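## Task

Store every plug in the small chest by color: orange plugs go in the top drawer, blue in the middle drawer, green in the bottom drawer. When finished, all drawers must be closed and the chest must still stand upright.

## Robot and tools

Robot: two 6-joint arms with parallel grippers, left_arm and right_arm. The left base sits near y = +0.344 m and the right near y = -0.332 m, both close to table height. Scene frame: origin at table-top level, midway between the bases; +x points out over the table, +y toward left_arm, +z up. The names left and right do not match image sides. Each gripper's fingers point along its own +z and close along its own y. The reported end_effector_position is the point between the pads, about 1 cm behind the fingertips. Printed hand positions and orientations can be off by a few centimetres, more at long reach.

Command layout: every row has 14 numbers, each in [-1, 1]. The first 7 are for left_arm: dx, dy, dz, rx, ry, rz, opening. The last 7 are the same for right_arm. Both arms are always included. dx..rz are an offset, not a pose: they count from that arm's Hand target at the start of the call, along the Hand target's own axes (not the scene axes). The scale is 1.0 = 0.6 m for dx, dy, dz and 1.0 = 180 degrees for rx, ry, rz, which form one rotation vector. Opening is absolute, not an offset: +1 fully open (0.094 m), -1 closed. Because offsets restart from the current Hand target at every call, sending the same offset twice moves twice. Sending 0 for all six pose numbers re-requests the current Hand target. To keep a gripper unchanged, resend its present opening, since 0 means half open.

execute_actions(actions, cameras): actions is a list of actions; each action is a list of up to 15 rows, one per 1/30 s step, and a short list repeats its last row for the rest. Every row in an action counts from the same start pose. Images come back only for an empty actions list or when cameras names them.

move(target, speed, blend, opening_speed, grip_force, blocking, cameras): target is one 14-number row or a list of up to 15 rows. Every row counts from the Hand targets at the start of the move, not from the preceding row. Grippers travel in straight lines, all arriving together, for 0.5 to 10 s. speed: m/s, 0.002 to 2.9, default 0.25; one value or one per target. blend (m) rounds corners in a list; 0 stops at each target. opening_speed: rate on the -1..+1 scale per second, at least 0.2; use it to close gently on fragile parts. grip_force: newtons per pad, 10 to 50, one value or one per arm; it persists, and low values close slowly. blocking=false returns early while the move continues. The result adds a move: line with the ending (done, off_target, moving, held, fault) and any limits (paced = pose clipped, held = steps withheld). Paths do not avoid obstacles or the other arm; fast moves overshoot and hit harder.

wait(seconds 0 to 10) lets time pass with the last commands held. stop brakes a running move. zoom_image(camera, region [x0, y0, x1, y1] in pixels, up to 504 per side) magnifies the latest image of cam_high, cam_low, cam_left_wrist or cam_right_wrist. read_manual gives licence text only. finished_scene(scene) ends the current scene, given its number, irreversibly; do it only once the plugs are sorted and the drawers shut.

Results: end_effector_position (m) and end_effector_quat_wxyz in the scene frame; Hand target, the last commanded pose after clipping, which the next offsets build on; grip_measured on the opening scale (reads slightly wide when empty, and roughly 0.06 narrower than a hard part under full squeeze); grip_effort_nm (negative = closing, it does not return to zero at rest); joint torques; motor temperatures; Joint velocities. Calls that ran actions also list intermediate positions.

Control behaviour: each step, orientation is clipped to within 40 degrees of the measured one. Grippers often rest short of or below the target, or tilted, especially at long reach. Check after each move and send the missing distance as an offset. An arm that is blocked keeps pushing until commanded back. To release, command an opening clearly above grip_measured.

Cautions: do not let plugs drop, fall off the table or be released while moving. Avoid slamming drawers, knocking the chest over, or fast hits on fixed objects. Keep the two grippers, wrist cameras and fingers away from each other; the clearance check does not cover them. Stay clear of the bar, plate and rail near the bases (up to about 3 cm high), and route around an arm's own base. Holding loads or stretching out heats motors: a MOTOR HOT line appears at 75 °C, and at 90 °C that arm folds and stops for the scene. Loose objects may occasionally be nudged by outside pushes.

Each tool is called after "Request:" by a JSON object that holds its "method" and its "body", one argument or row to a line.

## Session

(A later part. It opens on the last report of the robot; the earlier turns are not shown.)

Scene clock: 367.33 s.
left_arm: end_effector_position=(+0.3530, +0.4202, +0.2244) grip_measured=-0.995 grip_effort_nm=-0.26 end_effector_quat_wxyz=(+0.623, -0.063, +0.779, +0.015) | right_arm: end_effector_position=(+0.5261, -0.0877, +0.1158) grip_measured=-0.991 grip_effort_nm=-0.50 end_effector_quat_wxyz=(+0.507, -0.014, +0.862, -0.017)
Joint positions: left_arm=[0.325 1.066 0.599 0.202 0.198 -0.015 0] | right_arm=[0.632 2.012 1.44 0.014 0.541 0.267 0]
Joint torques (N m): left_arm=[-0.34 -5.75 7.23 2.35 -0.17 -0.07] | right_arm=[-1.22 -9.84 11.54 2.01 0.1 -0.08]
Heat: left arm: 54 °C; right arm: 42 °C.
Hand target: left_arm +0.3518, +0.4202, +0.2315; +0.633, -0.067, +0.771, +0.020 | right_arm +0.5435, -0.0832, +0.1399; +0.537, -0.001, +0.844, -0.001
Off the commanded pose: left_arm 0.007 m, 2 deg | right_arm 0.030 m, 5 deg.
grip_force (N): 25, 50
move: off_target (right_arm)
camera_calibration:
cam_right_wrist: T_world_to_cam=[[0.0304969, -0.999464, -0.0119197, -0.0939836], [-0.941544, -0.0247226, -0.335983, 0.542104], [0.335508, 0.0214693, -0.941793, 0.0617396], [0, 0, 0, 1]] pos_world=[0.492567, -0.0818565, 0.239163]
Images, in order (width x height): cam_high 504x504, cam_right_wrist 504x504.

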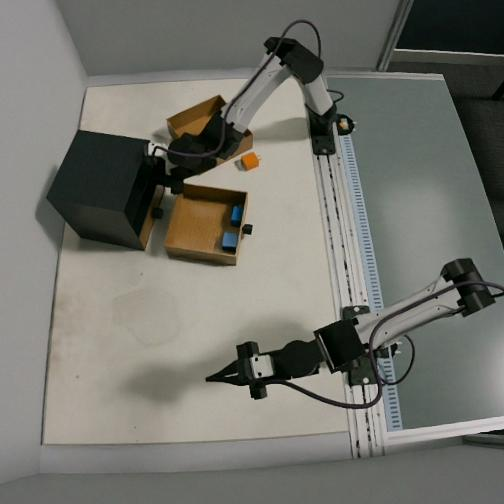

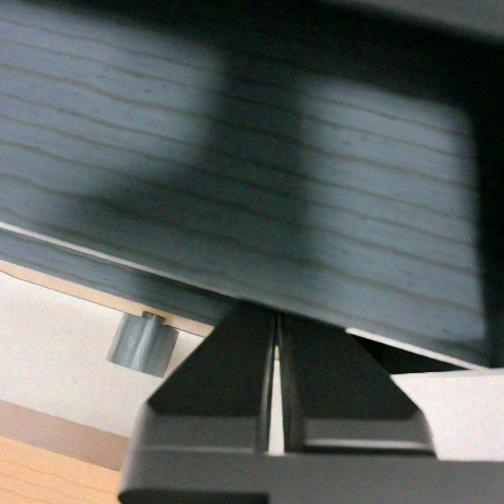

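Request:
{"method": "move", "body": {
  "target": [
    [0,0,0,0,0,0,-1,0,0,-0.2,0,0,0,-1],
    [0,0,0,0,0,0,-1,0.01,0.1,-0.39,0,0,0,0]
  ],
  "speed": 0.15,
  "cameras": ["cam_high","cam_low","cam_right_wrist"]
}}

Request:
{"method": "zoom_image", "body": {
  "camera": "cam_high",
  "region": [40, 80, 300, 340]
}}

Scene clock: 372.07 s.
left_arm: end_effector_position=(+0.3529, +0.4203, +0.2243) grip_measured=-0.995 grip_effort_nm=-0.26 end_effector_quat_wxyz=(+0.623, -0.063, +0.779, +0.015) | right_arm: end_effector_position=(+0.3282, -0.0240, +0.2051) grip_measured=-0.002 grip_effort_nm=0.10 end_effector_quat_wxyz=(+0.519, -0.025, +0.854, -0.026)
Joint positions: left_arm=[0.325 1.066 0.599 0.201 0.198 -0.015 0] | right_arm=[1.137 1.664 1.374 -0.545 0.953 0.66 0.047]
Joint torques (N m): left_arm=[-0.28 -5.79 7.16 2.35 -0.12 -0.08] | right_arm=[-0.02 -10.29 10.32 1.24 0.44 0.11]
Heat: left arm: 50 °C; right arm: 43 °C.
Hand target: left_arm +0.3517, +0.4202, +0.2315; +0.632, -0.067, +0.771, +0.020 | right_arm +0.3291, -0.0233, +0.2336; +0.537, -0.001, +0.844, -0.001
Off the commanded pose: left_arm 0.007 m, 2 deg | right_arm 0.029 m, 5 deg.
grip_force (N): 25, 50
move: off_target (right_arm); target 2's new opening was sent with right_arm's hand 0.028 m and 5 deg from that target
camera_calibration:
cam_right_wrist: T_world_to_cam=[[0.0403361, -0.999081, 0.0145219, -0.0318323], [-0.93177, -0.0428587, -0.360511, 0.388718], [0.360802, 0.00101051, -0.932642, 0.200162], [0, 0, 0, 1]] pos_world=[0.291261, -0.0153454, 0.327279]
Images, in order (width x height): cam_high 504x504, cam_low 504x504, cam_right_wrist 504x504.

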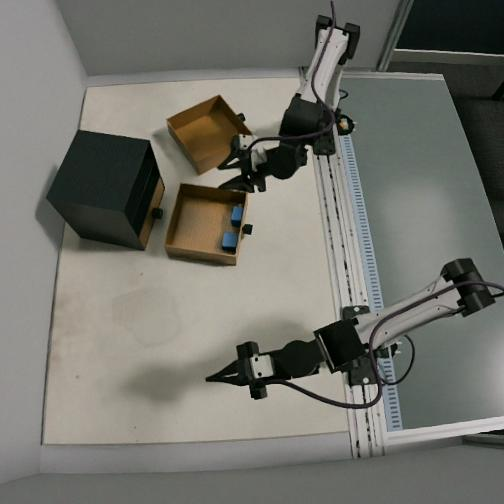

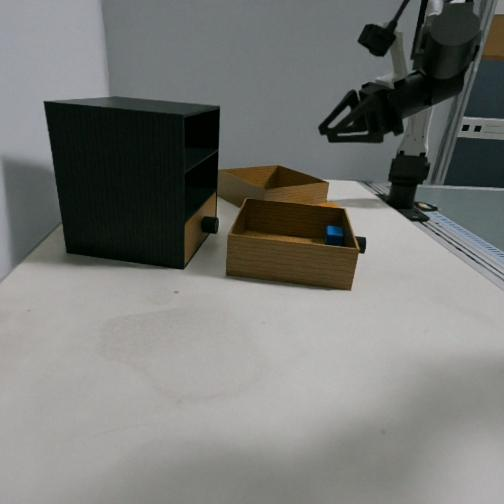

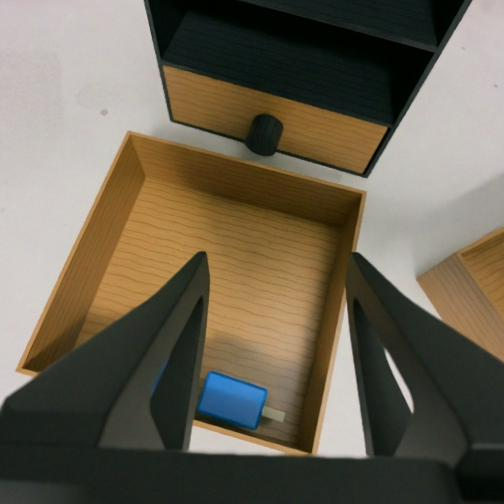

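Scaled by 1.938 from the camera's 504x504 image, which has a finer 720x720 frame.

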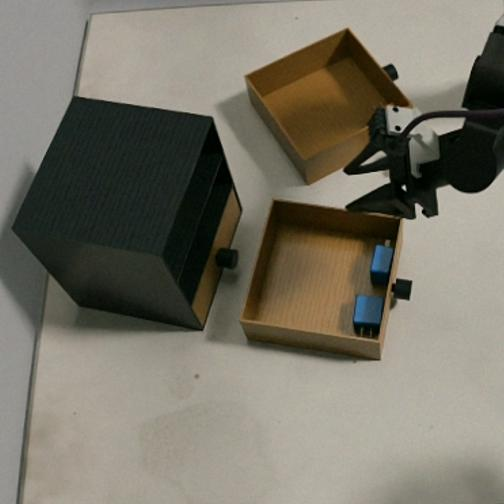

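Request:
{"method": "move", "body": {
  "target": [
    [0,0,0,0,0,0,-1,0.136,0.113,-0.174,0,-0.0556,0,0.2],
    [0,0,0,0,0,0,-1,0.366,0.122,-0.039,0,-0.0556,0,0.2]
  ],
  "speed": 0.2,
  "cameras": ["cam_high","cam_right_wrist"]
}}

Scene clock: 379.77 s.
left_arm: end_effector_position=(+0.3529, +0.4203, +0.2243) grip_measured=-0.995 grip_effort_nm=-0.26 end_effector_quat_wxyz=(+0.623, -0.063, +0.779, +0.015) | right_arm: end_effector_position=(+0.2138, +0.0479, +0.0381) grip_measured=+0.198 grip_effort_nm=0.10 end_effector_quat_wxyz=(+0.607, -0.009, +0.795, -0.012)
Joint positions: left_arm=[0.325 1.066 0.599 0.201 0.198 -0.015 0] | right_arm=[1.511 2.148 1.213 -0.302 1.325 1.2 0.056]
Joint torques (N m): left_arm=[-0.34 -5.72 7.1 2.38 -0.15 -0.05] | right_arm=[-0.49 -11.25 4.92 0.86 0.44 -0.04]
Heat: left arm: 46 °C; right arm: 43 °C.
Hand target: left_arm +0.3517, +0.4202, +0.2315; +0.632, -0.067, +0.771, +0.020 | right_arm +0.2147, +0.0496, +0.0446; +0.608, -0.001, +0.794, +0.000
Off the commanded pose: left_arm 0.007 m, 2 deg | right_arm 0.007 m, 2 deg.
grip_force (N): 25, 50
move: done
camera_calibration:
cam_right_wrist: T_world_to_cam=[[0.0361376, -0.999194, -0.017487, 0.0490329], [-0.834767, -0.0205614, -0.55022, 0.21043], [0.549417, 0.0344812, -0.834837, 0.0400628], [0, 0, 0, 1]] pos_world=[0.151877, 0.0519387, 0.150086]
Images, in order (width x height): cam_high 504x504, cam_right_wrist 504x504.

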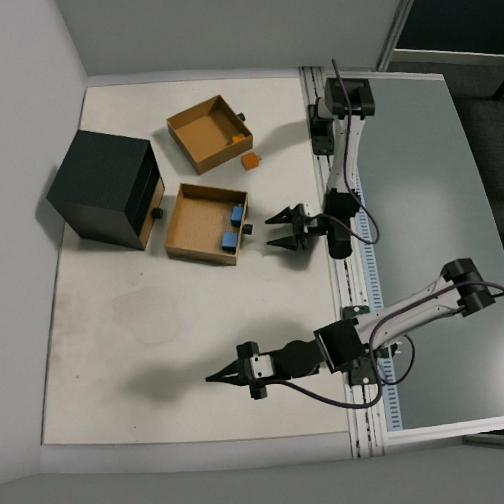

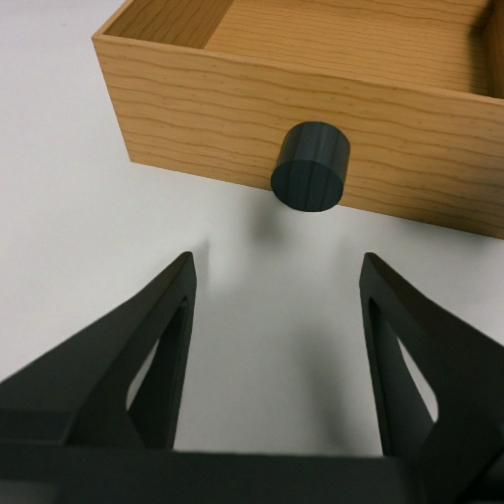

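Request:
{"method": "move", "body": {
  "target": [
    [0,0,0,0,0,0,-1,0.0,-0.02,0,0.032,0,0.0086,0.2],
    [0,0,0,0,0,0,-1,-0.0185,-0.022,0.088,0.032,0,0.0086,0.2],
    [0,0,0,0,0,0,-1,-0.0185,-0.022,0.088,0.032,0,0.0086,-0.65]
  ],
  "speed": 0.08,
  "opening_speed": 0.8,
  "cameras": ["cam_right_wrist"]
}}

Scene clock: 385.00 s.
left_arm: end_effector_position=(+0.3529, +0.4203, +0.2243) grip_measured=-0.995 grip_effort_nm=-0.26 end_effector_quat_wxyz=(+0.623, -0.063, +0.779, +0.015) | right_arm: end_effector_position=(+0.2680, +0.0320, +0.0231) grip_measured=-0.421 grip_effort_nm=-1.02 end_effector_quat_wxyz=(+0.605, +0.024, +0.794, -0.057)
Joint positions: left_arm=[0.325 1.066 0.599 0.201 0.198 -0.015 0] | right_arm=[1.37 2.205 1.233 -0.172 1.316 1.076 0.027]
Joint torques (N m): left_arm=[-0.28 -5.74 7.28 2.37 -0.12 -0.07] | right_arm=[-0.21 -14.32 4.83 0.95 0.36 -0.03]
Motor temperatures (°C): left_arm=[18 43 38 38 19 20 20] | right_arm=[18 43 35 24 16 20 20]
Heat: left arm: 43 °C; right arm: 43 °C.
Hand target: left_arm +0.3517, +0.4202, +0.2315; +0.632, -0.067, +0.771, +0.020 | right_arm +0.2685, +0.0365, +0.0416; +0.607, +0.040, +0.793, -0.032
Off the commanded pose: left_arm 0.007 m, 2 deg | right_arm 0.019 m, 3 deg.
grip_force (N): 25, 50
move: off_target (right_arm); target 3's new opening was sent with right_arm's hand 0.018 m and 3 deg from that target
camera_calibration:
cam_right_wrist: T_world_to_cam=[[-0.0720023, -0.997317, 0.0131843, 0.0591577], [-0.833398, 0.0528954, -0.550136, 0.244338], [0.547962, -0.0505988, -0.834971, 0.00139098], [0, 0, 0, 1]] pos_world=[0.207128, 0.0461451, 0.1348]
Images, in order (width x height): cam_right_wrist 504x504.

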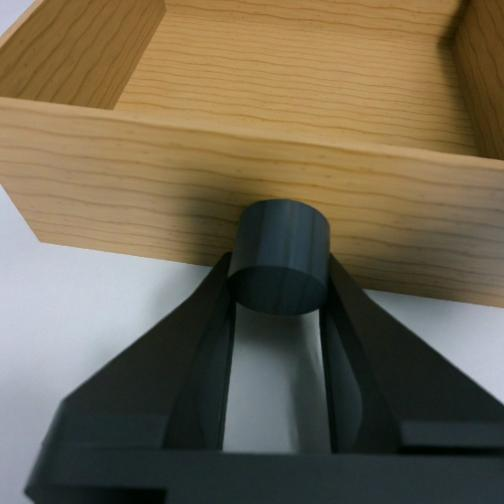

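Request:
{"method": "move", "body": {
  "target": [0,0,0,0,0,0,-1,-0.113,0,-0.03,0,0,0,-0.65],
  "speed": 0.05,
  "cameras": ["cam_high","cam_low","cam_right_wrist"]
}}

Scene clock: 393.57 s.
left_arm: end_effector_position=(+0.3529, +0.4203, +0.2243) grip_measured=-0.995 grip_effort_nm=-0.26 end_effector_quat_wxyz=(+0.623, -0.063, +0.779, +0.015) | right_arm: end_effector_position=(+0.2647, +0.0282, +0.0586) grip_measured=-0.421 grip_effort_nm=-1.02 end_effector_quat_wxyz=(+0.574, +0.001, +0.816, -0.066)
Joint positions: left_arm=[0.325 1.066 0.599 0.201 0.198 -0.015 0] | right_arm=[1.37 2.088 1.278 -0.405 1.246 1.092 0.027]
Joint torques (N m): left_arm=[-0.21 -5.7 7.35 2.39 -0.08 -0.09] | right_arm=[0.17 -16.39 9.43 0.7 1.06 0]
Heat: left arm: 40 °C; right arm: 45 °C.
Hand target: left_arm +0.3517, +0.4202, +0.2315; +0.632, -0.067, +0.771, +0.020 | right_arm +0.2688, +0.0365, +0.1118; +0.607, +0.040, +0.793, -0.032
Off the commanded pose: left_arm 0.007 m, 2 deg | right_arm 0.054 m, 8 deg.
grip_force (N): 25, 50
move: off_target (right_arm)
camera_calibration:
cam_right_wrist: T_world_to_cam=[[-0.0457614, -0.99739, 0.0558445, 0.0452385], [-0.874412, 0.012963, -0.48501, 0.269558], [0.483021, -0.0710259, -0.872724, 0.0525957], [0, 0, 0, 1]] pos_world=[0.21237, 0.0453618, 0.174114]
Images, in order (width x height): cam_high 504x504, cam_low 504x504, cam_right_wrist 504x504.

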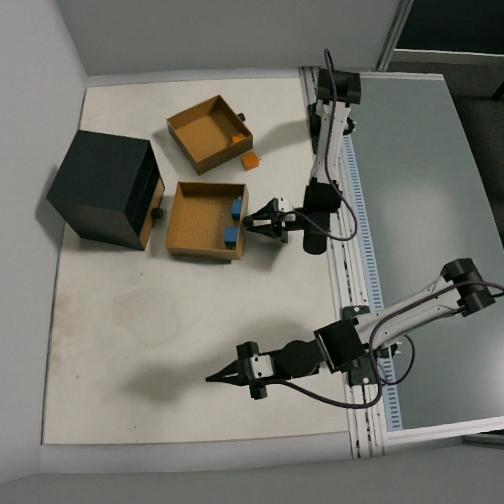

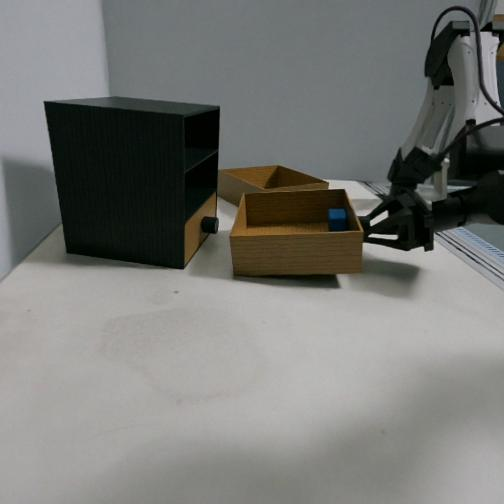

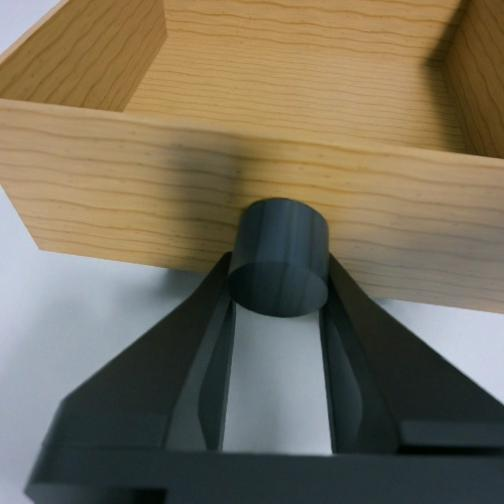

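Request:
{"method": "move", "body": {
  "target": [0,0,0,0,0,0,-1,-0.08,0,-0.022,0,0,0,-0.65],
  "speed": 0.05,
  "cameras": ["cam_high","cam_low","cam_right_wrist"]
}}

Scene clock: 395.73 s.
left_arm: end_effector_position=(+0.3529, +0.4203, +0.2243) grip_measured=-0.995 grip_effort_nm=-0.26 end_effector_quat_wxyz=(+0.623, -0.063, +0.779, +0.015) | right_arm: end_effector_position=(+0.2647, +0.0306, +0.0992) grip_measured=-0.422 grip_effort_nm=-1.02 end_effector_quat_wxyz=(+0.563, -0.006, +0.824, -0.073)
Joint positions: left_arm=[0.325 1.066 0.599 0.201 0.198 -0.015 0] | right_arm=[1.372 2.026 1.389 -0.622 1.223 1.113 0.027]
Joint torques (N m): left_arm=[-0.2 -5.76 7.35 2.41 -0.17 -0.07] | right_arm=[0.46 -16.64 10.41 0.73 1.3 0.06]
Heat: left arm: 39 °C; right arm: 46 °C.
Hand target: left_arm +0.3517, +0.4202, +0.2315; +0.632, -0.067, +0.771, +0.020 | right_arm +0.2686, +0.0366, +0.1614; +0.607, +0.040, +0.793, -0.032
Off the commanded pose: left_arm 0.007 m, 2 deg | right_arm 0.063 m, 9 deg.
grip_force (N): 25, 50
move: off_target (right_arm)
camera_calibration:
cam_right_wrist: T_world_to_cam=[[-0.0408928, -0.996322, 0.0752955, 0.0421522], [-0.888037, 0.00170208, -0.459769, 0.290588], [0.45795, -0.0856664, -0.884841, 0.0965029], [0, 0, 0, 1]] pos_world=[0.215583, 0.0497696, 0.215819]
Images, in order (width x height): cam_high 504x504, cam_low 504x504, cam_right_wrist 504x504.

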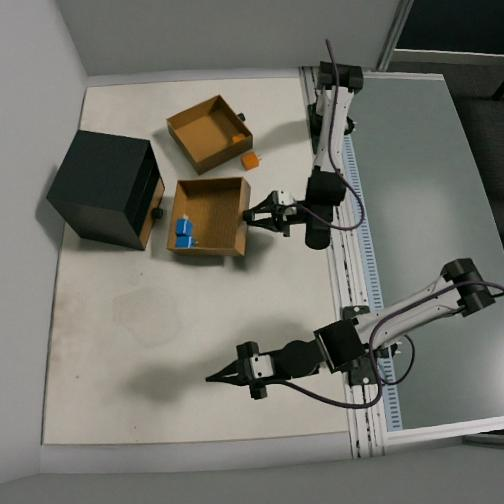

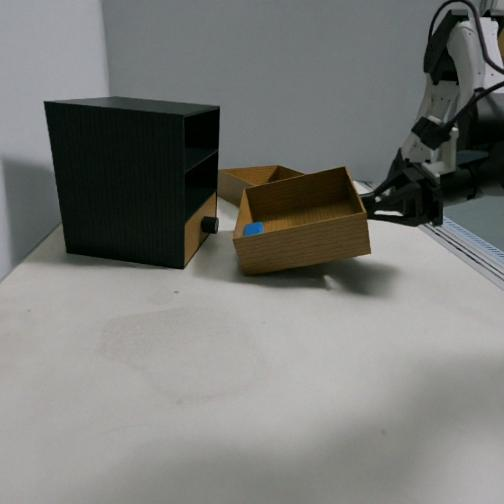

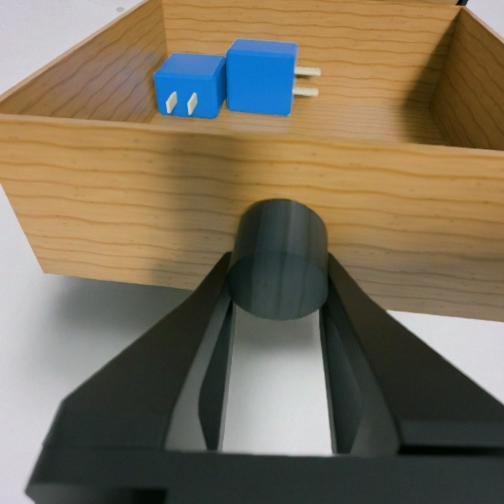

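Request:
{"method": "move", "body": {
  "target": [0,0,0,0,0,0,-1,0.19,0,0.052,0,0,0,-0.65],
  "speed": 0.08
}}

Request:
{"method": "move", "body": {
  "target": [0,0,0,0,0,0,-1,0,0,0,0,0,0,0.3]
}}

Request:
{"method": "move", "body": {
  "target": [0,0,0,0,0,0,-1,0,0,-0.08,0,0,0,0.3],
  "speed": 0.15,
  "cameras": ["cam_high","cam_right_wrist"]
}}

Scene clock: 401.33 s.
left_arm: end_effector_position=(+0.3529, +0.4203, +0.2243) grip_measured=-0.995 grip_effort_nm=-0.26 end_effector_quat_wxyz=(+0.623, -0.063, +0.779, +0.015) | right_arm: end_effector_position=(+0.2665, +0.0326, +0.0369) grip_measured=-0.422 grip_effort_nm=-1.02 end_effector_quat_wxyz=(+0.594, +0.022, +0.803, -0.048)
Joint positions: left_arm=[0.325 1.066 0.599 0.201 0.198 -0.015 0] | right_arm=[1.372 2.152 1.234 -0.222 1.285 1.079 0.027]
Joint torques (N m): left_arm=[-0.28 -5.91 7.13 2.35 -0.1 -0.13] | right_arm=[-0.42 -9.84 5.72 1.21 0.66 0.05]
Motor temperatures (°C): left_arm=[18 38 38 39 19 20 20] | right_arm=[18 47 34 23 17 20 21]
Heat: left arm: 39 °C; right arm: 47 °C.
Hand target: left_arm +0.3517, +0.4202, +0.2315; +0.632, -0.067, +0.771, +0.020 | right_arm +0.2691, +0.0363, +0.0433; +0.607, +0.040, +0.793, -0.032
Off the commanded pose: left_arm 0.007 m, 2 deg | right_arm 0.008 m, 3 deg.
grip_force (N): 25, 50
move: off_target (right_arm)

Scene clock: 402.13 s.
left_arm: end_effector_position=(+0.3529, +0.4203, +0.2243) grip_measured=-0.995 grip_effort_nm=-0.26 end_effector_quat_wxyz=(+0.623, -0.063, +0.779, +0.015) | right_arm: end_effector_position=(+0.2679, +0.0367, +0.0404) grip_measured=+0.298 grip_effort_nm=0.10 end_effector_quat_wxyz=(+0.600, +0.035, +0.798, -0.034)
Joint positions: left_arm=[0.325 1.066 0.599 0.201 0.198 -0.015 0] | right_arm=[1.372 2.152 1.233 -0.177 1.293 1.074 0.061]
Joint torques (N m): left_arm=[-0.39 -5.7 7.06 2.37 -0.11 -0.06] | right_arm=[-0.43 -10.03 5.18 1.03 0.57 -0.04]
Heat: left arm: 39 °C; right arm: 47 °C.
Hand target: left_arm +0.3517, +0.4202, +0.2315; +0.632, -0.067, +0.771, +0.020 | right_arm +0.2691, +0.0364, +0.0433; +0.607, +0.040, +0.793, -0.032
Off the commanded pose: left_arm 0.007 m, 2 deg | right_arm 0.003 m, 1 deg.
grip_force (N): 25, 50
move: done

Scene clock: 403.87 s.
left_arm: end_effector_position=(+0.3529, +0.4203, +0.2243) grip_measured=-0.995 grip_effort_nm=-0.26 end_effector_quat_wxyz=(+0.623, -0.063, +0.779, +0.015) | right_arm: end_effector_position=(+0.2234, +0.0347, +0.0529) grip_measured=+0.298 grip_effort_nm=0.10 end_effector_quat_wxyz=(+0.601, +0.034, +0.798, -0.038)
Joint positions: left_arm=[0.325 1.066 0.599 0.201 0.198 -0.015 0] | right_arm=[1.485 2.177 1.367 -0.715 1.326 1.511 0.061]
Joint torques (N m): left_arm=[-0.05 -5.89 7.39 2.39 -0.13 -0.05] | right_arm=[0.05 -8.65 7.75 0.26 0.61 0.12]
Heat: left arm: 39 °C; right arm: 47 °C.
Hand target: left_arm +0.3517, +0.4202, +0.2315; +0.632, -0.067, +0.771, +0.020 | right_arm +0.2229, +0.0411, +0.0558; +0.607, +0.040, +0.793, -0.032
Off the commanded pose: left_arm 0.007 m, 2 deg | right_arm 0.007 m, 1 deg.
grip_force (N): 25, 50
move: done
camera_calibration:
cam_right_wrist: T_world_to_cam=[[-0.0650104, -0.997446, -0.0295752, 0.0589392], [-0.838369, 0.0706687, -0.540502, 0.223439], [0.541212, -0.0103434, -0.840823, 0.0512209], [0, 0, 0, 1]] pos_world=[0.163434, 0.0435284, 0.16558]
Images, in order (width x height): cam_high 504x504, cam_right_wrist 504x504.

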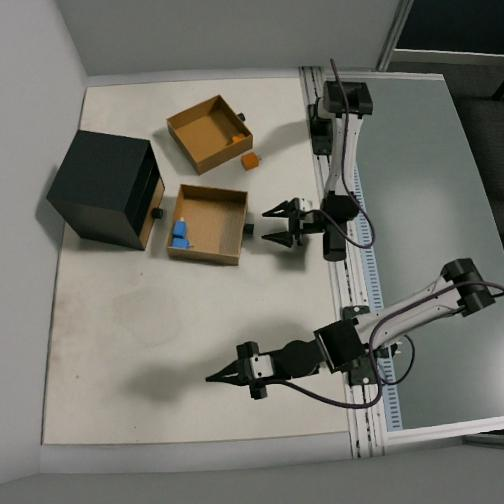

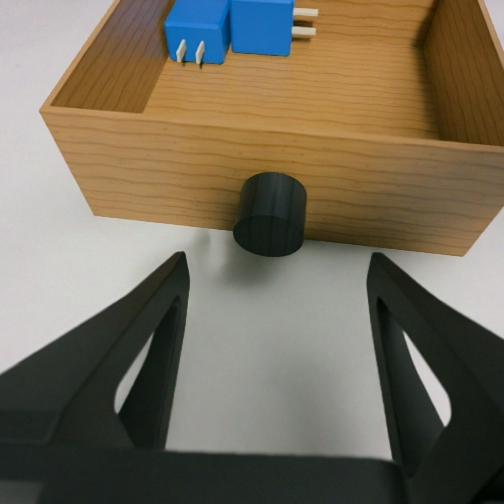

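Request:
{"method": "move", "body": {
  "target": [
    [0,0,0,0,0,0,-1,-0.21,0,-0.08,0,0,0,0.3],
    [0,0,0,0,0,0,-1,-0.239,0.041,0.03,0.347,0.307,0.454,0.3]
  ],
  "cameras": ["cam_high","cam_right_wrist"]
}}

Scene clock: 413.40 s.
left_arm: end_effector_position=(+0.3529, +0.4203, +0.2243) grip_measured=-0.995 grip_effort_nm=-0.26 end_effector_quat_wxyz=(+0.623, -0.063, +0.779, +0.015) | right_arm: end_effector_position=(+0.2792, +0.0567, +0.1874) grip_measured=+0.298 grip_effort_nm=0.10 end_effector_quat_wxyz=(-0.072, +0.533, +0.831, +0.140)
Joint positions: left_arm=[0.325 1.066 0.599 0.201 0.198 -0.015 0] | right_arm=[0.952 2.212 2.493 -1.557 -0.14 2.078 0.061]
Joint torques (N m): left_arm=[-0.35 -5.49 7.13 2.34 -0.13 -0.09] | right_arm=[-0.5 -9.4 8.34 0.64 -0.13 0.08]
Heat: left arm: 39 °C; right arm: 46 °C.
Hand target: left_arm +0.3517, +0.4202, +0.2315; +0.632, -0.067, +0.771, +0.020 | right_arm +0.2799, +0.0602, +0.1895; -0.003, +0.775, +0.632, +0.006
Off the commanded pose: left_arm 0.007 m, 2 deg | right_arm 0.004 m, 42 deg; orientation clipped.
joint sent to its limit (right arm) — joint 4 (wrist pitch), lower limit; joint 6 (wrist roll), upper limit. The joint targets are off in orientation, not in position.
grip_force (N): 25, 50
move: off_target (right_arm); limits=paced
camera_calibration:
cam_right_wrist: T_world_to_cam=[[-0.919263, -0.344587, -0.190304, 0.320188], [-0.338441, 0.444961, 0.829137, -0.0761413], [-0.201032, 0.826601, -0.525658, 0.2351], [0, 0, 0, 1]] pos_world=[0.31583, -0.0501211, 0.247647]
Images, in order (width x height): cam_high 504x504, cam_right_wrist 504x504.

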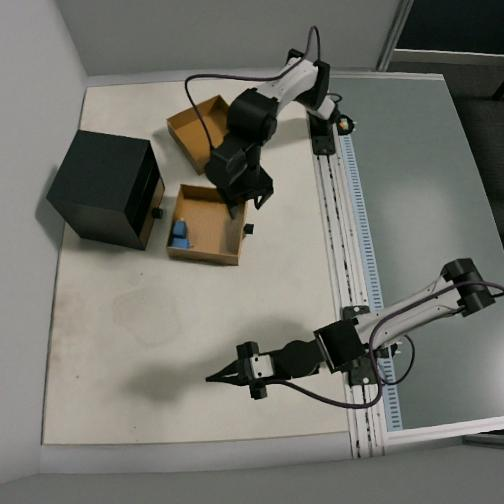

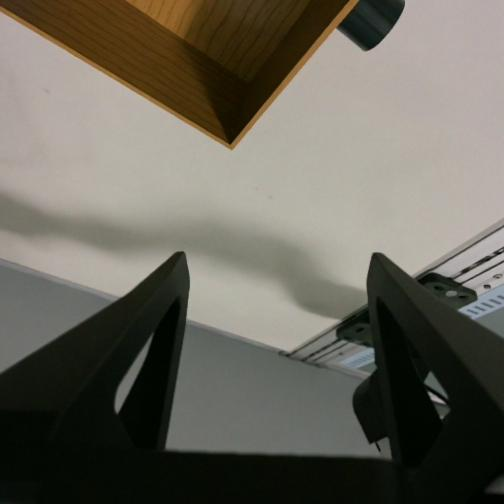

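Request:
{"method": "move", "body": {
  "target": [
    [0,0,0,0,0,0,-1,0,0,0,0,0,-0.5,0.1],
    [0,0,0,0,0,0,-1,0,0,0,0,0,-0.98,0.1]
  ],
  "speed": 0.4,
  "blend": [0.02,0],
  "cameras": ["cam_high","cam_right_wrist"]
}}

Scene clock: 420.07 s.
left_arm: end_effector_position=(+0.3529, +0.4203, +0.2243) grip_measured=-0.995 grip_effort_nm=-0.26 end_effector_quat_wxyz=(+0.623, -0.063, +0.779, +0.015) | right_arm: end_effector_position=(+0.2804, +0.0553, +0.1857) grip_measured=+0.102 grip_effort_nm=-0.08 end_effector_quat_wxyz=(+0.125, -0.594, +0.793, +0.050)
Joint positions: left_arm=[0.325 1.066 0.599 0.201 0.198 -0.015 0] | right_arm=[1.005 2.212 2.493 -1.558 0.014 -0.316 0.052]
Joint torques (N m): left_arm=[-0.06 -5.82 7.36 2.35 -0.14 -0.1] | right_arm=[0.51 -9.72 8.58 0.76 0.06 -0.08]
Heat: left arm: 39 °C; right arm: 45 °C.
Hand target: left_arm +0.3517, +0.4202, +0.2315; +0.632, -0.067, +0.771, +0.020 | right_arm +0.2798, +0.0603, +0.1895; +0.006, -0.608, +0.794, +0.003
Off the commanded pose: left_arm 0.007 m, 2 deg | right_arm 0.006 m, 15 deg.
joint sent to its limit (right arm) — joint 4 (wrist pitch), lower limit. The joint targets are off in orientation, not in position.
grip_force (N): 25, 50
move: off_target (right_arm); blend cut to 0 m at target 1
camera_calibration:
cam_right_wrist: T_world_to_cam=[[0.94965, -0.312937, 0.0153346, -0.243494], [-0.287128, -0.849653, 0.44232, 0.055449], [-0.125389, -0.424452, -0.896726, 0.352445], [0, 0, 0, 1]] pos_world=[0.291348, 0.12051, 0.295254]
Images, in order (width x height): cam_high 504x504, cam_right_wrist 504x504.

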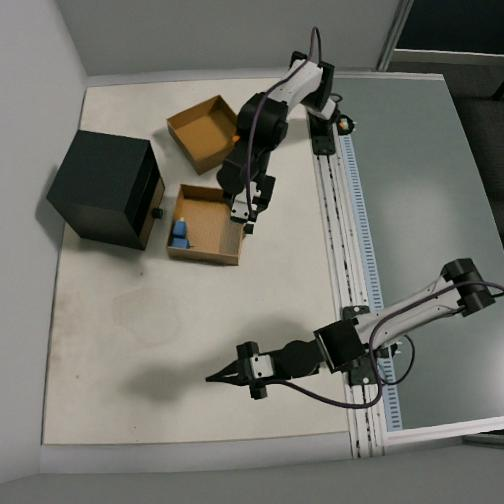

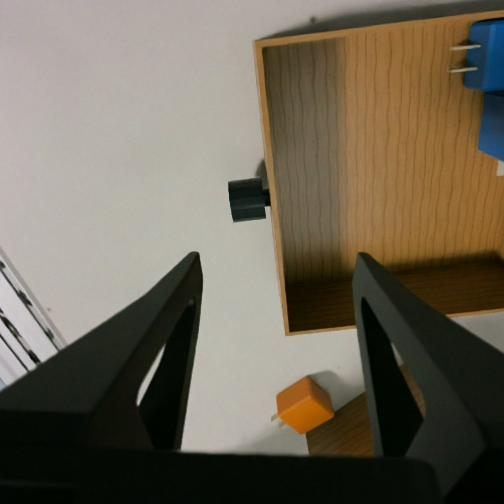

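Request:
{"method": "move", "body": {
  "target": [0,0,0,0,0,0,-1,-0.0145,-0.0153,0.15,0,0,-0.02,0.1],
  "speed": 0.2,
  "cameras": ["cam_right_wrist"]
}}

Scene clock: 423.00 s.
left_arm: end_effector_position=(+0.3529, +0.4203, +0.2243) grip_measured=-0.995 grip_effort_nm=-0.26 end_effector_quat_wxyz=(+0.623, -0.063, +0.779, +0.015) | right_arm: end_effector_position=(+0.2875, +0.0646, +0.0944) grip_measured=+0.102 grip_effort_nm=-0.09 end_effector_quat_wxyz=(+0.035, -0.628, +0.777, +0.017)
Joint positions: left_arm=[0.325 1.066 0.599 0.201 0.198 -0.015 0] | right_arm=[0.998 2.422 2.511 -1.559 0.015 -0.392 0.052]
Joint torques (N m): left_arm=[-0.47 -5.75 7.2 2.4 -0.11 -0.1] | right_arm=[-0.39 -11.67 8.72 0.44 0.06 -0.08]
Heat: left arm: 39 °C; right arm: 45 °C.
Hand target: left_arm +0.3517, +0.4202, +0.2315; +0.632, -0.067, +0.771, +0.020 | right_arm +0.2915, +0.0674, +0.0998; +0.006, -0.632, +0.775, +0.003
Off the commanded pose: left_arm 0.007 m, 2 deg | right_arm 0.007 m, 4 deg.
joint sent to its limit (right arm) — joint 4 (wrist pitch), lower limit. The joint targets are off in orientation, not in position.
grip_force (N): 25, 50
move: off_target (right_arm)
camera_calibration:
cam_right_wrist: T_world_to_cam=[[0.969605, -0.242651, -0.0314007, -0.251875], [-0.175734, -0.779944, 0.60067, 0.0542217], [-0.170244, -0.576895, -0.79888, 0.288954], [0, 0, 0, 1]] pos_world=[0.30294, 0.147869, 0.190361]
Images, in order (width x height): cam_right_wrist 504x504.

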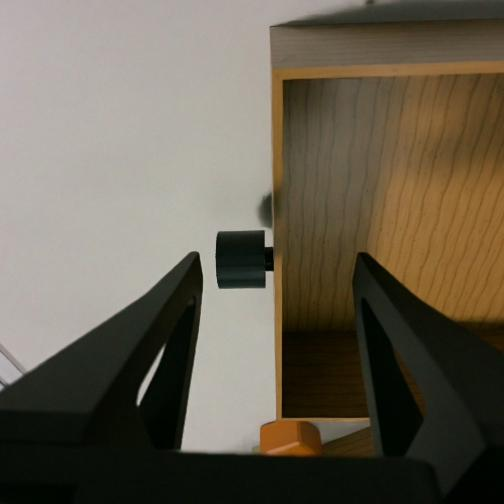

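Request:
{"method": "move", "body": {
  "target": [0,0,0,0,0,0,-1,0,0,0.075,0,0,0,0.1],
  "speed": 0.12,
  "cameras": ["cam_right_wrist"]
}}

Scene clock: 424.40 s.
left_arm: end_effector_position=(+0.3529, +0.4203, +0.2243) grip_measured=-0.995 grip_effort_nm=-0.26 end_effector_quat_wxyz=(+0.623, -0.063, +0.779, +0.015) | right_arm: end_effector_position=(+0.2861, +0.0644, +0.0527) grip_measured=+0.102 grip_effort_nm=-0.09 end_effector_quat_wxyz=(-0.006, -0.630, +0.777, +0.004)
Joint positions: left_arm=[0.325 1.066 0.599 0.201 0.198 -0.015 0] | right_arm=[0.998 2.512 2.511 -1.555 0.015 -0.394 0.052]
Joint torques (N m): left_arm=[-0.43 -5.48 7.27 2.38 -0.07 -0.09] | right_arm=[-0.54 -12.1 8.03 0.4 0.06 -0.09]
Motor temperatures (°C): left_arm=[18 33 38 39 19 20 20] | right_arm=[18 45 35 22 16 20 20]
Heat: left arm: 39 °C; right arm: 45 °C.
Hand target: left_arm +0.3517, +0.4202, +0.2315; +0.632, -0.067, +0.771, +0.020 | right_arm +0.2919, +0.0680, +0.0547; +0.006, -0.632, +0.775, +0.003
Off the commanded pose: left_arm 0.007 m, 2 deg | right_arm 0.007 m, 1 deg.
grip_force (N): 25, 50
move: done
camera_calibration:
cam_right_wrist: T_world_to_cam=[[0.968197, -0.242621, -0.0610714, -0.249842], [-0.142512, -0.735446, 0.662427, 0.0632068], [-0.205634, -0.632657, -0.746633, 0.266187], [0, 0, 0, 1]] pos_world=[0.305641, 0.154273, 0.141616]
Images, in order (width x height): cam_right_wrist 504x504.

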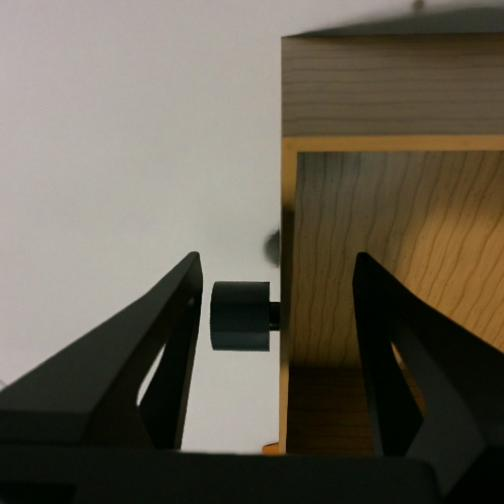

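Request:
{"method": "move", "body": {
  "target": [0,0,0,0,0,0,-1,0,0,0,0,0,0,-1],
  "opening_speed": 1,
  "cameras": ["cam_right_wrist"]
}}

Scene clock: 427.57 s.
left_arm: end_effector_position=(+0.3529, +0.4203, +0.2243) grip_measured=-0.995 grip_effort_nm=-0.26 end_effector_quat_wxyz=(+0.623, -0.063, +0.779, +0.015) | right_arm: end_effector_position=(+0.2883, +0.0639, +0.0526) grip_measured=-0.943 grip_effort_nm=-1.01 end_effector_quat_wxyz=(-0.003, -0.631, +0.776, +0.002)
Joint positions: left_arm=[0.325 1.066 0.599 0.201 0.198 -0.015 0] | right_arm=[0.996 2.512 2.511 -1.552 0.021 -0.398 0.003]
Joint torques (N m): left_arm=[-0.17 -5.75 7.08 2.39 -0.19 -0.08] | right_arm=[-0.38 -12.04 8.09 0.38 0 -0.04]
Heat: left arm: 39 °C; right arm: 46 °C.
Hand target: left_arm +0.3517, +0.4202, +0.2315; +0.632, -0.067, +0.771, +0.020 | right_arm +0.2918, +0.0680, +0.0547; +0.006, -0.632, +0.775, +0.003
Off the commanded pose: left_arm 0.007 m, 2 deg | right_arm 0.006 m, 1 deg.
grip_force (N): 25, 50
move: done
camera_calibration:
cam_right_wrist: T_world_to_cam=[[0.969123, -0.240467, -0.05455, -0.25293], [-0.145262, -0.735544, 0.66172, 0.0640851], [-0.199246, -0.633364, -0.747764, 0.264553], [0, 0, 0, 1]] pos_world=[0.307141, 0.153874, 0.141619]
Images, in order (width x height): cam_right_wrist 504x504.

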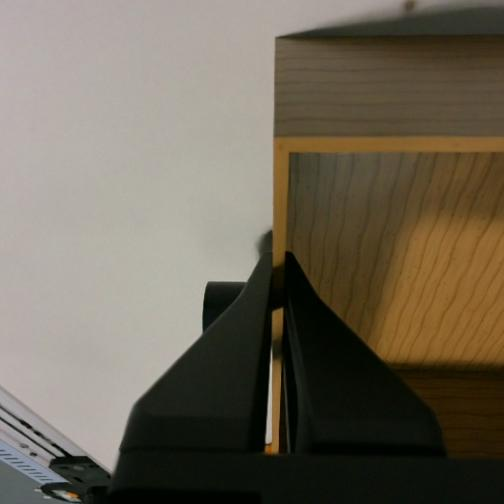

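Request:
{"method": "move", "body": {
  "target": [0,0,0,0,0,0,-1,0.0025,-0.070,-0.01,0,0,0,-1],
  "speed": 0.1
}}

Request:
{"method": "move", "body": {
  "target": [0,0,0,0,0,0,-1,0,0,-0.13,0,0,0,-1],
  "speed": 0.08,
  "cameras": ["cam_high","cam_low","cam_right_wrist"]
}}

Scene clock: 429.30 s.
left_arm: end_effector_position=(+0.3529, +0.4203, +0.2243) grip_measured=-0.995 grip_effort_nm=-0.26 end_effector_quat_wxyz=(+0.623, -0.063, +0.779, +0.015) | right_arm: end_effector_position=(+0.3251, +0.0449, +0.0532) grip_measured=-0.943 grip_effort_nm=-1.02 end_effector_quat_wxyz=(+0.002, -0.624, +0.782, +0.002)
Joint positions: left_arm=[0.325 1.066 0.599 0.201 0.198 -0.015 0] | right_arm=[0.912 2.564 2.615 -1.592 0.021 -0.464 0.003]
Joint torques (N m): left_arm=[-0.25 -5.64 7.24 2.36 -0.14 -0.13] | right_arm=[0.08 -12.3 9.61 0.61 -0.03 -0.16]
Heat: left arm: 39 °C; right arm: 46 °C.
Hand target: left_arm +0.3517, +0.4202, +0.2315; +0.632, -0.067, +0.771, +0.020 | right_arm +0.3326, +0.0580, +0.0607; +0.006, -0.632, +0.775, +0.003
Off the commanded pose: left_arm 0.007 m, 2 deg | right_arm 0.017 m, 1 deg.
joint read past its limit (right arm) — joint 4 (wrist pitch), lower limit.
joint sent to its limit (right arm) — joint 4 (wrist pitch), lower limit. The joint targets are off in orientation, not in position.
grip_force (N): 25, 50
move: off_target (right_arm)

Scene clock: 430.77 s.
left_arm: end_effector_position=(+0.3529, +0.4203, +0.2243) grip_measured=-0.995 grip_effort_nm=-0.26 end_effector_quat_wxyz=(+0.623, -0.063, +0.779, +0.015) | right_arm: end_effector_position=(+0.3232, +0.0503, +0.0752) grip_measured=-0.943 grip_effort_nm=-1.02 end_effector_quat_wxyz=(+0.025, -0.626, +0.779, +0.022)
Joint positions: left_arm=[0.325 1.066 0.599 0.201 0.198 -0.015 0] | right_arm=[0.913 2.517 2.615 -1.586 -0.008 -0.47 0.003]
Joint torques (N m): left_arm=[-0.24 -5.65 7.25 2.42 -0.12 -0.06] | right_arm=[0.21 -22.17 8.44 0.65 0.21 -0.07]
Heat: left arm: 39 °C; right arm: 48 °C.
Hand target: left_arm +0.3517, +0.4202, +0.2315; +0.632, -0.067, +0.771, +0.020 | right_arm +0.3322, +0.0569, +0.1387; +0.006, -0.632, +0.775, +0.003
Off the commanded pose: left_arm 0.007 m, 2 deg | right_arm 0.064 m, 3 deg.
joint read past its limit (right arm) — joint 4 (wrist pitch), lower limit.
joint sent to its limit (right arm) — joint 4 (wrist pitch), lower limit. The joint targets are off in position and orientation.
grip_force (N): 25, 50
move: off_target (right_arm)
camera_calibration:
cam_right_wrist: T_world_to_cam=[[0.967089, -0.248826, -0.0531528, -0.287721], [-0.166156, -0.775809, 0.608698, 0.0569577], [-0.192696, -0.579833, -0.79162, 0.278303], [0, 0, 0, 1]] pos_world=[0.341343, 0.133965, 0.170347]
Images, in order (width x height): cam_high 504x504, cam_low 504x504, cam_right_wrist 504x504.

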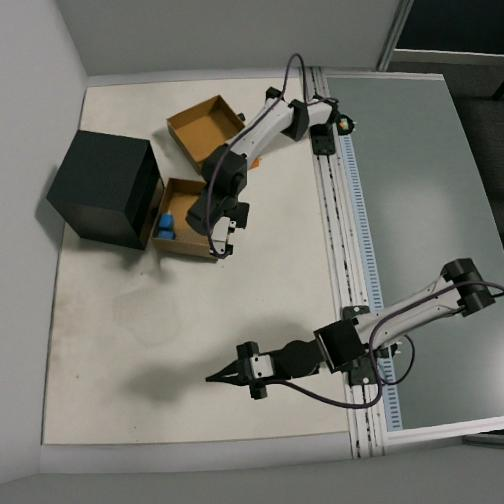

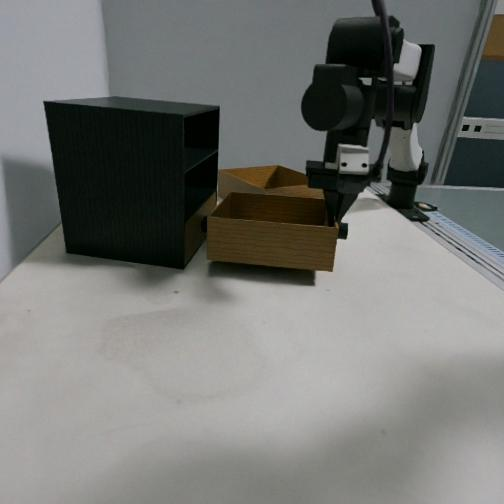

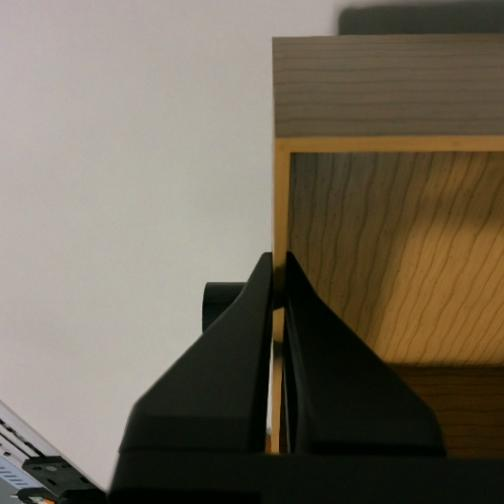

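Request:
{"method": "move", "body": {
  "target": [0,0,0,0,0,0,-1,0,0,-0.085,0,0,0,-1],
  "speed": 0.08,
  "cameras": ["cam_high","cam_low","cam_right_wrist"]
}}

Scene clock: 432.87 s.
left_arm: end_effector_position=(+0.3529, +0.4203, +0.2243) grip_measured=-0.995 grip_effort_nm=-0.26 end_effector_quat_wxyz=(+0.623, -0.063, +0.779, +0.015) | right_arm: end_effector_position=(+0.3238, +0.0499, +0.1187) grip_measured=-0.943 grip_effort_nm=-1.02 end_effector_quat_wxyz=(+0.070, -0.624, +0.778, +0.033)
Joint positions: left_arm=[0.325 1.066 0.599 0.201 0.198 -0.015 0] | right_arm=[0.913 2.425 2.615 -1.586 -0.01 -0.47 0.003]
Joint torques (N m): left_arm=[-0.16 -5.85 7.3 2.36 -0.12 -0.08] | right_arm=[0.35 -21.61 10.51 0.8 0.22 -0.05]
Motor temperatures (°C): left_arm=[18 32 38 39 19 20 20] | right_arm=[18 51 35 22 16 20 20]
Heat: left arm: 39 °C; right arm: 51 °C.
Hand target: left_arm +0.3517, +0.4202, +0.2315; +0.632, -0.067, +0.771, +0.020 | right_arm +0.3319, +0.0563, +0.1897; +0.006, -0.632, +0.775, +0.003
Off the commanded pose: left_arm 0.007 m, 2 deg | right_arm 0.072 m, 8 deg.
joint read past its limit (right arm) — joint 4 (wrist pitch), lower limit.
joint sent to its limit (right arm) — joint 4 (wrist pitch), lower limit. The joint targets are off in position and orientation.
grip_force (N): 25, 50
move: off_target (right_arm)
camera_calibration:
cam_right_wrist: T_world_to_cam=[[0.968546, -0.248325, -0.0159422, -0.291061], [-0.200614, -0.817151, 0.540387, 0.0516153], [-0.147219, -0.520191, -0.841266, 0.300772], [0, 0, 0, 1]] pos_world=[0.33654, 0.126359, 0.220497]
Images, in order (width x height): cam_high 504x504, cam_low 504x504, cam_right_wrist 504x504.

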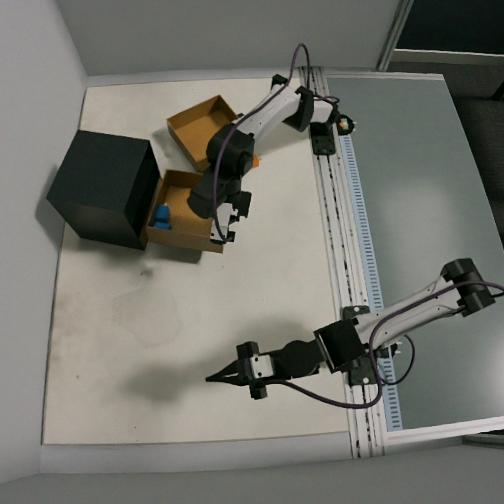

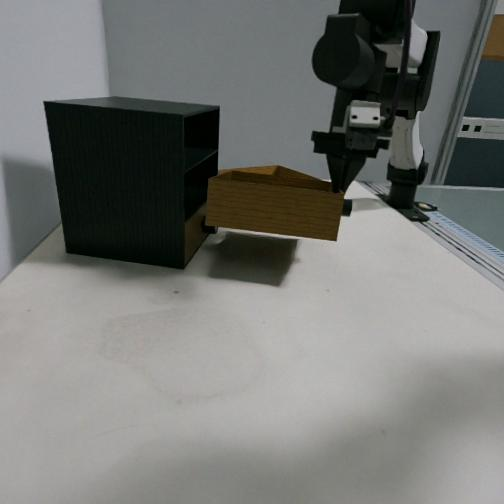

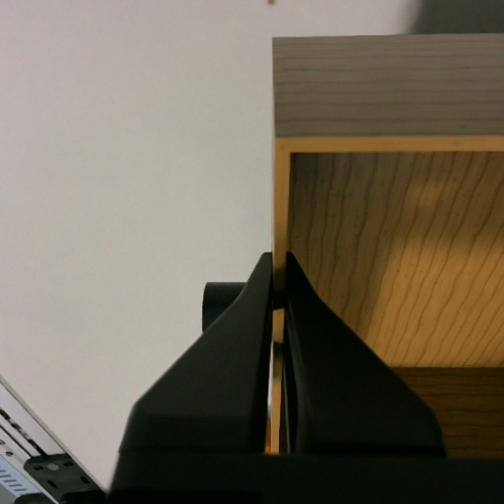

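Request:
{"method": "move", "body": {
  "target": [0,0,0,0,0,0,-1,0,0,0.223,0,0,0,-1],
  "speed": 0.1
}}

Request:
{"method": "move", "body": {
  "target": [0,0,0,0,0,0,-1,0,0,0,0,0,0,0.1],
  "opening_speed": 1
}}

Request:
{"method": "move", "body": {
  "target": [0,0,0,0,0,0,-1,0,0,-0.02,0,0.05,0,0.1],
  "speed": 0.1,
  "cameras": ["cam_high","cam_low","cam_right_wrist"]
}}

Scene clock: 436.53 s.
left_arm: end_effector_position=(+0.3529, +0.4203, +0.2243) grip_measured=-0.995 grip_effort_nm=-0.26 end_effector_quat_wxyz=(+0.623, -0.063, +0.779, +0.015) | right_arm: end_effector_position=(+0.3255, +0.0460, +0.0530) grip_measured=-0.943 grip_effort_nm=-1.03 end_effector_quat_wxyz=(+0.003, -0.627, +0.779, +0.003)
Joint positions: left_arm=[0.325 1.066 0.599 0.201 0.198 -0.015 0] | right_arm=[0.913 2.569 2.624 -1.594 0.021 -0.472 0.003]
Joint torques (N m): left_arm=[-0.08 -5.6 7.24 2.42 -0.09 -0.08] | right_arm=[-0.01 -11.73 9.17 0.62 -0.02 -0.09]
Heat: left arm: 39 °C; right arm: 52 °C.
Hand target: left_arm +0.3517, +0.4202, +0.2315; +0.632, -0.067, +0.771, +0.020 | right_arm +0.3327, +0.0580, +0.0561; +0.006, -0.632, +0.775, +0.003
Off the commanded pose: left_arm 0.007 m, 2 deg | right_arm 0.014 m, 1 deg.
joint read past its limit (right arm) — joint 4 (wrist pitch), lower limit.
joint sent to its limit (right arm) — joint 4 (wrist pitch), lower limit. The joint targets are off in orientation, not in position.
grip_force (N): 25, 50
move: off_target (right_arm)

Scene clock: 437.87 s.
left_arm: end_effector_position=(+0.3529, +0.4203, +0.2243) grip_measured=-0.995 grip_effort_nm=-0.26 end_effector_quat_wxyz=(+0.623, -0.063, +0.779, +0.015) | right_arm: end_effector_position=(+0.3292, +0.0502, +0.0547) grip_measured=+0.098 grip_effort_nm=0.10 end_effector_quat_wxyz=(+0.015, -0.627, +0.779, +0.005)
Joint positions: left_arm=[0.325 1.066 0.599 0.201 0.198 -0.015 0] | right_arm=[0.913 2.569 2.631 -1.576 0.021 -0.473 0.052]
Joint torques (N m): left_arm=[-0.27 -5.79 7.25 2.38 -0.08 -0.02] | right_arm=[0.05 -11.74 8.66 0.51 -0.02 -0.08]
Heat: left arm: 39 °C; right arm: 52 °C.
Hand target: left_arm +0.3517, +0.4202, +0.2315; +0.632, -0.067, +0.771, +0.020 | right_arm +0.3326, +0.0581, +0.0561; +0.006, -0.632, +0.775, +0.003
Off the commanded pose: left_arm 0.007 m, 2 deg | right_arm 0.009 m, 1 deg.
joint read past its limit (right arm) — joint 4 (wrist pitch), lower limit.
joint sent to its limit (right arm) — joint 4 (wrist pitch), lower limit. The joint targets are off in orientation, not in position.
grip_force (N): 25, 50
move: done

Scene clock: 439.37 s.
left_arm: end_effector_position=(+0.3529, +0.4203, +0.2243) grip_measured=-0.995 grip_effort_nm=-0.26 end_effector_quat_wxyz=(+0.623, -0.063, +0.779, +0.015) | right_arm: end_effector_position=(+0.3300, +0.0498, +0.0553) grip_measured=+0.098 grip_effort_nm=0.10 end_effector_quat_wxyz=(+0.022, -0.634, +0.773, -0.025)
Joint positions: left_arm=[0.325 1.066 0.599 0.201 0.198 -0.015 0] | right_arm=[0.933 2.569 2.631 -1.576 0.084 -0.471 0.052]
Joint torques (N m): left_arm=[-0.09 -5.87 7.23 2.36 -0.14 -0.12] | right_arm=[0.43 -14.16 7.88 0.51 0.1 0.06]
Heat: left arm: 40 °C; right arm: 52 °C.
Hand target: left_arm +0.3517, +0.4202, +0.2315; +0.632, -0.067, +0.771, +0.020 | right_arm +0.3326, +0.0579, +0.0681; -0.055, -0.630, +0.773, -0.046
Off the commanded pose: left_arm 0.007 m, 2 deg | right_arm 0.015 m, 9 deg.
joint read past its limit (right arm) — joint 4 (wrist pitch), lower limit.
joint sent to its limit (right arm) — joint 4 (wrist pitch), lower limit. The joint targets are off in orientation, not in position.
grip_force (N): 25, 50
move: off_target (right_arm)
camera_calibration:
cam_right_wrist: T_world_to_cam=[[0.972408, -0.232438, 0.0198793, -0.302164], [-0.187942, -0.730069, 0.657021, 0.0720379], [-0.138203, -0.642629, -0.75361, 0.24652], [0, 0, 0, 1]] pos_world=[0.341436, 0.140779, 0.144456]
Images, in order (width x height): cam_high 504x504, cam_low 504x504, cam_right_wrist 504x504.

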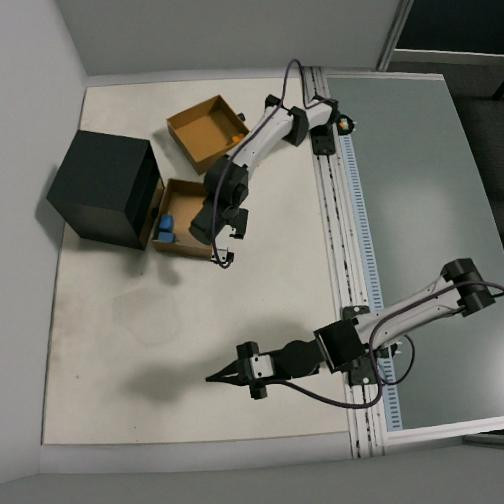

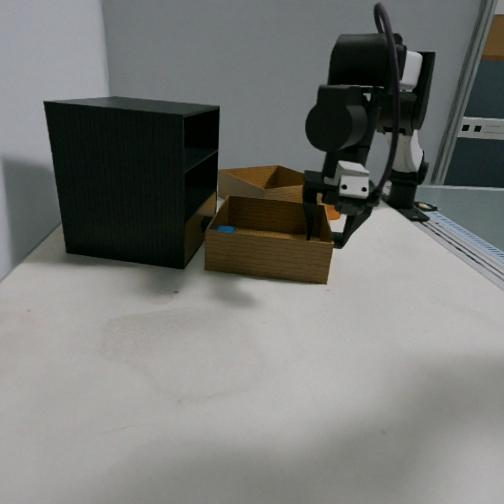

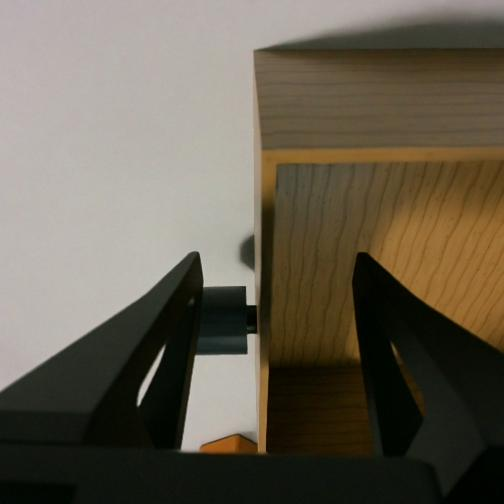

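Request:
{"method": "move", "body": {
  "target": [0,0,0,0,0,0,-1,0,0,0.017,0,-0.103,0,0.1],
  "speed": 0.1,
  "cameras": ["cam_right_wrist"]
}}

Scene clock: 441.57 s.
left_arm: end_effector_position=(+0.3529, +0.4203, +0.2243) grip_measured=-0.995 grip_effort_nm=-0.26 end_effector_quat_wxyz=(+0.623, -0.063, +0.779, +0.015) | right_arm: end_effector_position=(+0.3290, +0.0493, +0.0224) grip_measured=+0.098 grip_effort_nm=0.10 end_effector_quat_wxyz=(+0.030, -0.627, +0.777, +0.041)
Joint positions: left_arm=[0.325 1.066 0.599 0.201 0.198 -0.015 0] | right_arm=[0.887 2.432 2.243 -1.282 -0.045 -0.5 0.052]
Joint torques (N m): left_arm=[-0.2 -5.64 7.21 2.38 -0.16 -0.07] | right_arm=[-0.32 -18.95 6.05 0.59 -0.21 -0.09]
Heat: left arm: 40 °C; right arm: 54 °C.
Hand target: left_arm +0.3517, +0.4202, +0.2315; +0.632, -0.067, +0.771, +0.020 | right_arm +0.3323, +0.0565, +0.0579; +0.071, -0.630, +0.772, +0.056
Off the commanded pose: left_arm 0.007 m, 2 deg | right_arm 0.036 m, 5 deg.
grip_force (N): 25, 50
move: off_target (right_arm)
camera_calibration:
cam_right_wrist: T_world_to_cam=[[0.967629, -0.240603, -0.0761888, -0.29652], [-0.152536, -0.798052, 0.582963, 0.0865431], [-0.201065, -0.552471, -0.808918, 0.238827], [0, 0, 0, 1]] pos_world=[0.348142, 0.129667, 0.120149]
Images, in order (width x height): cam_right_wrist 504x504.

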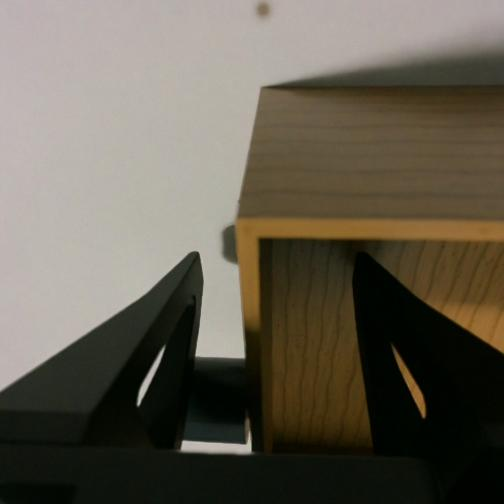

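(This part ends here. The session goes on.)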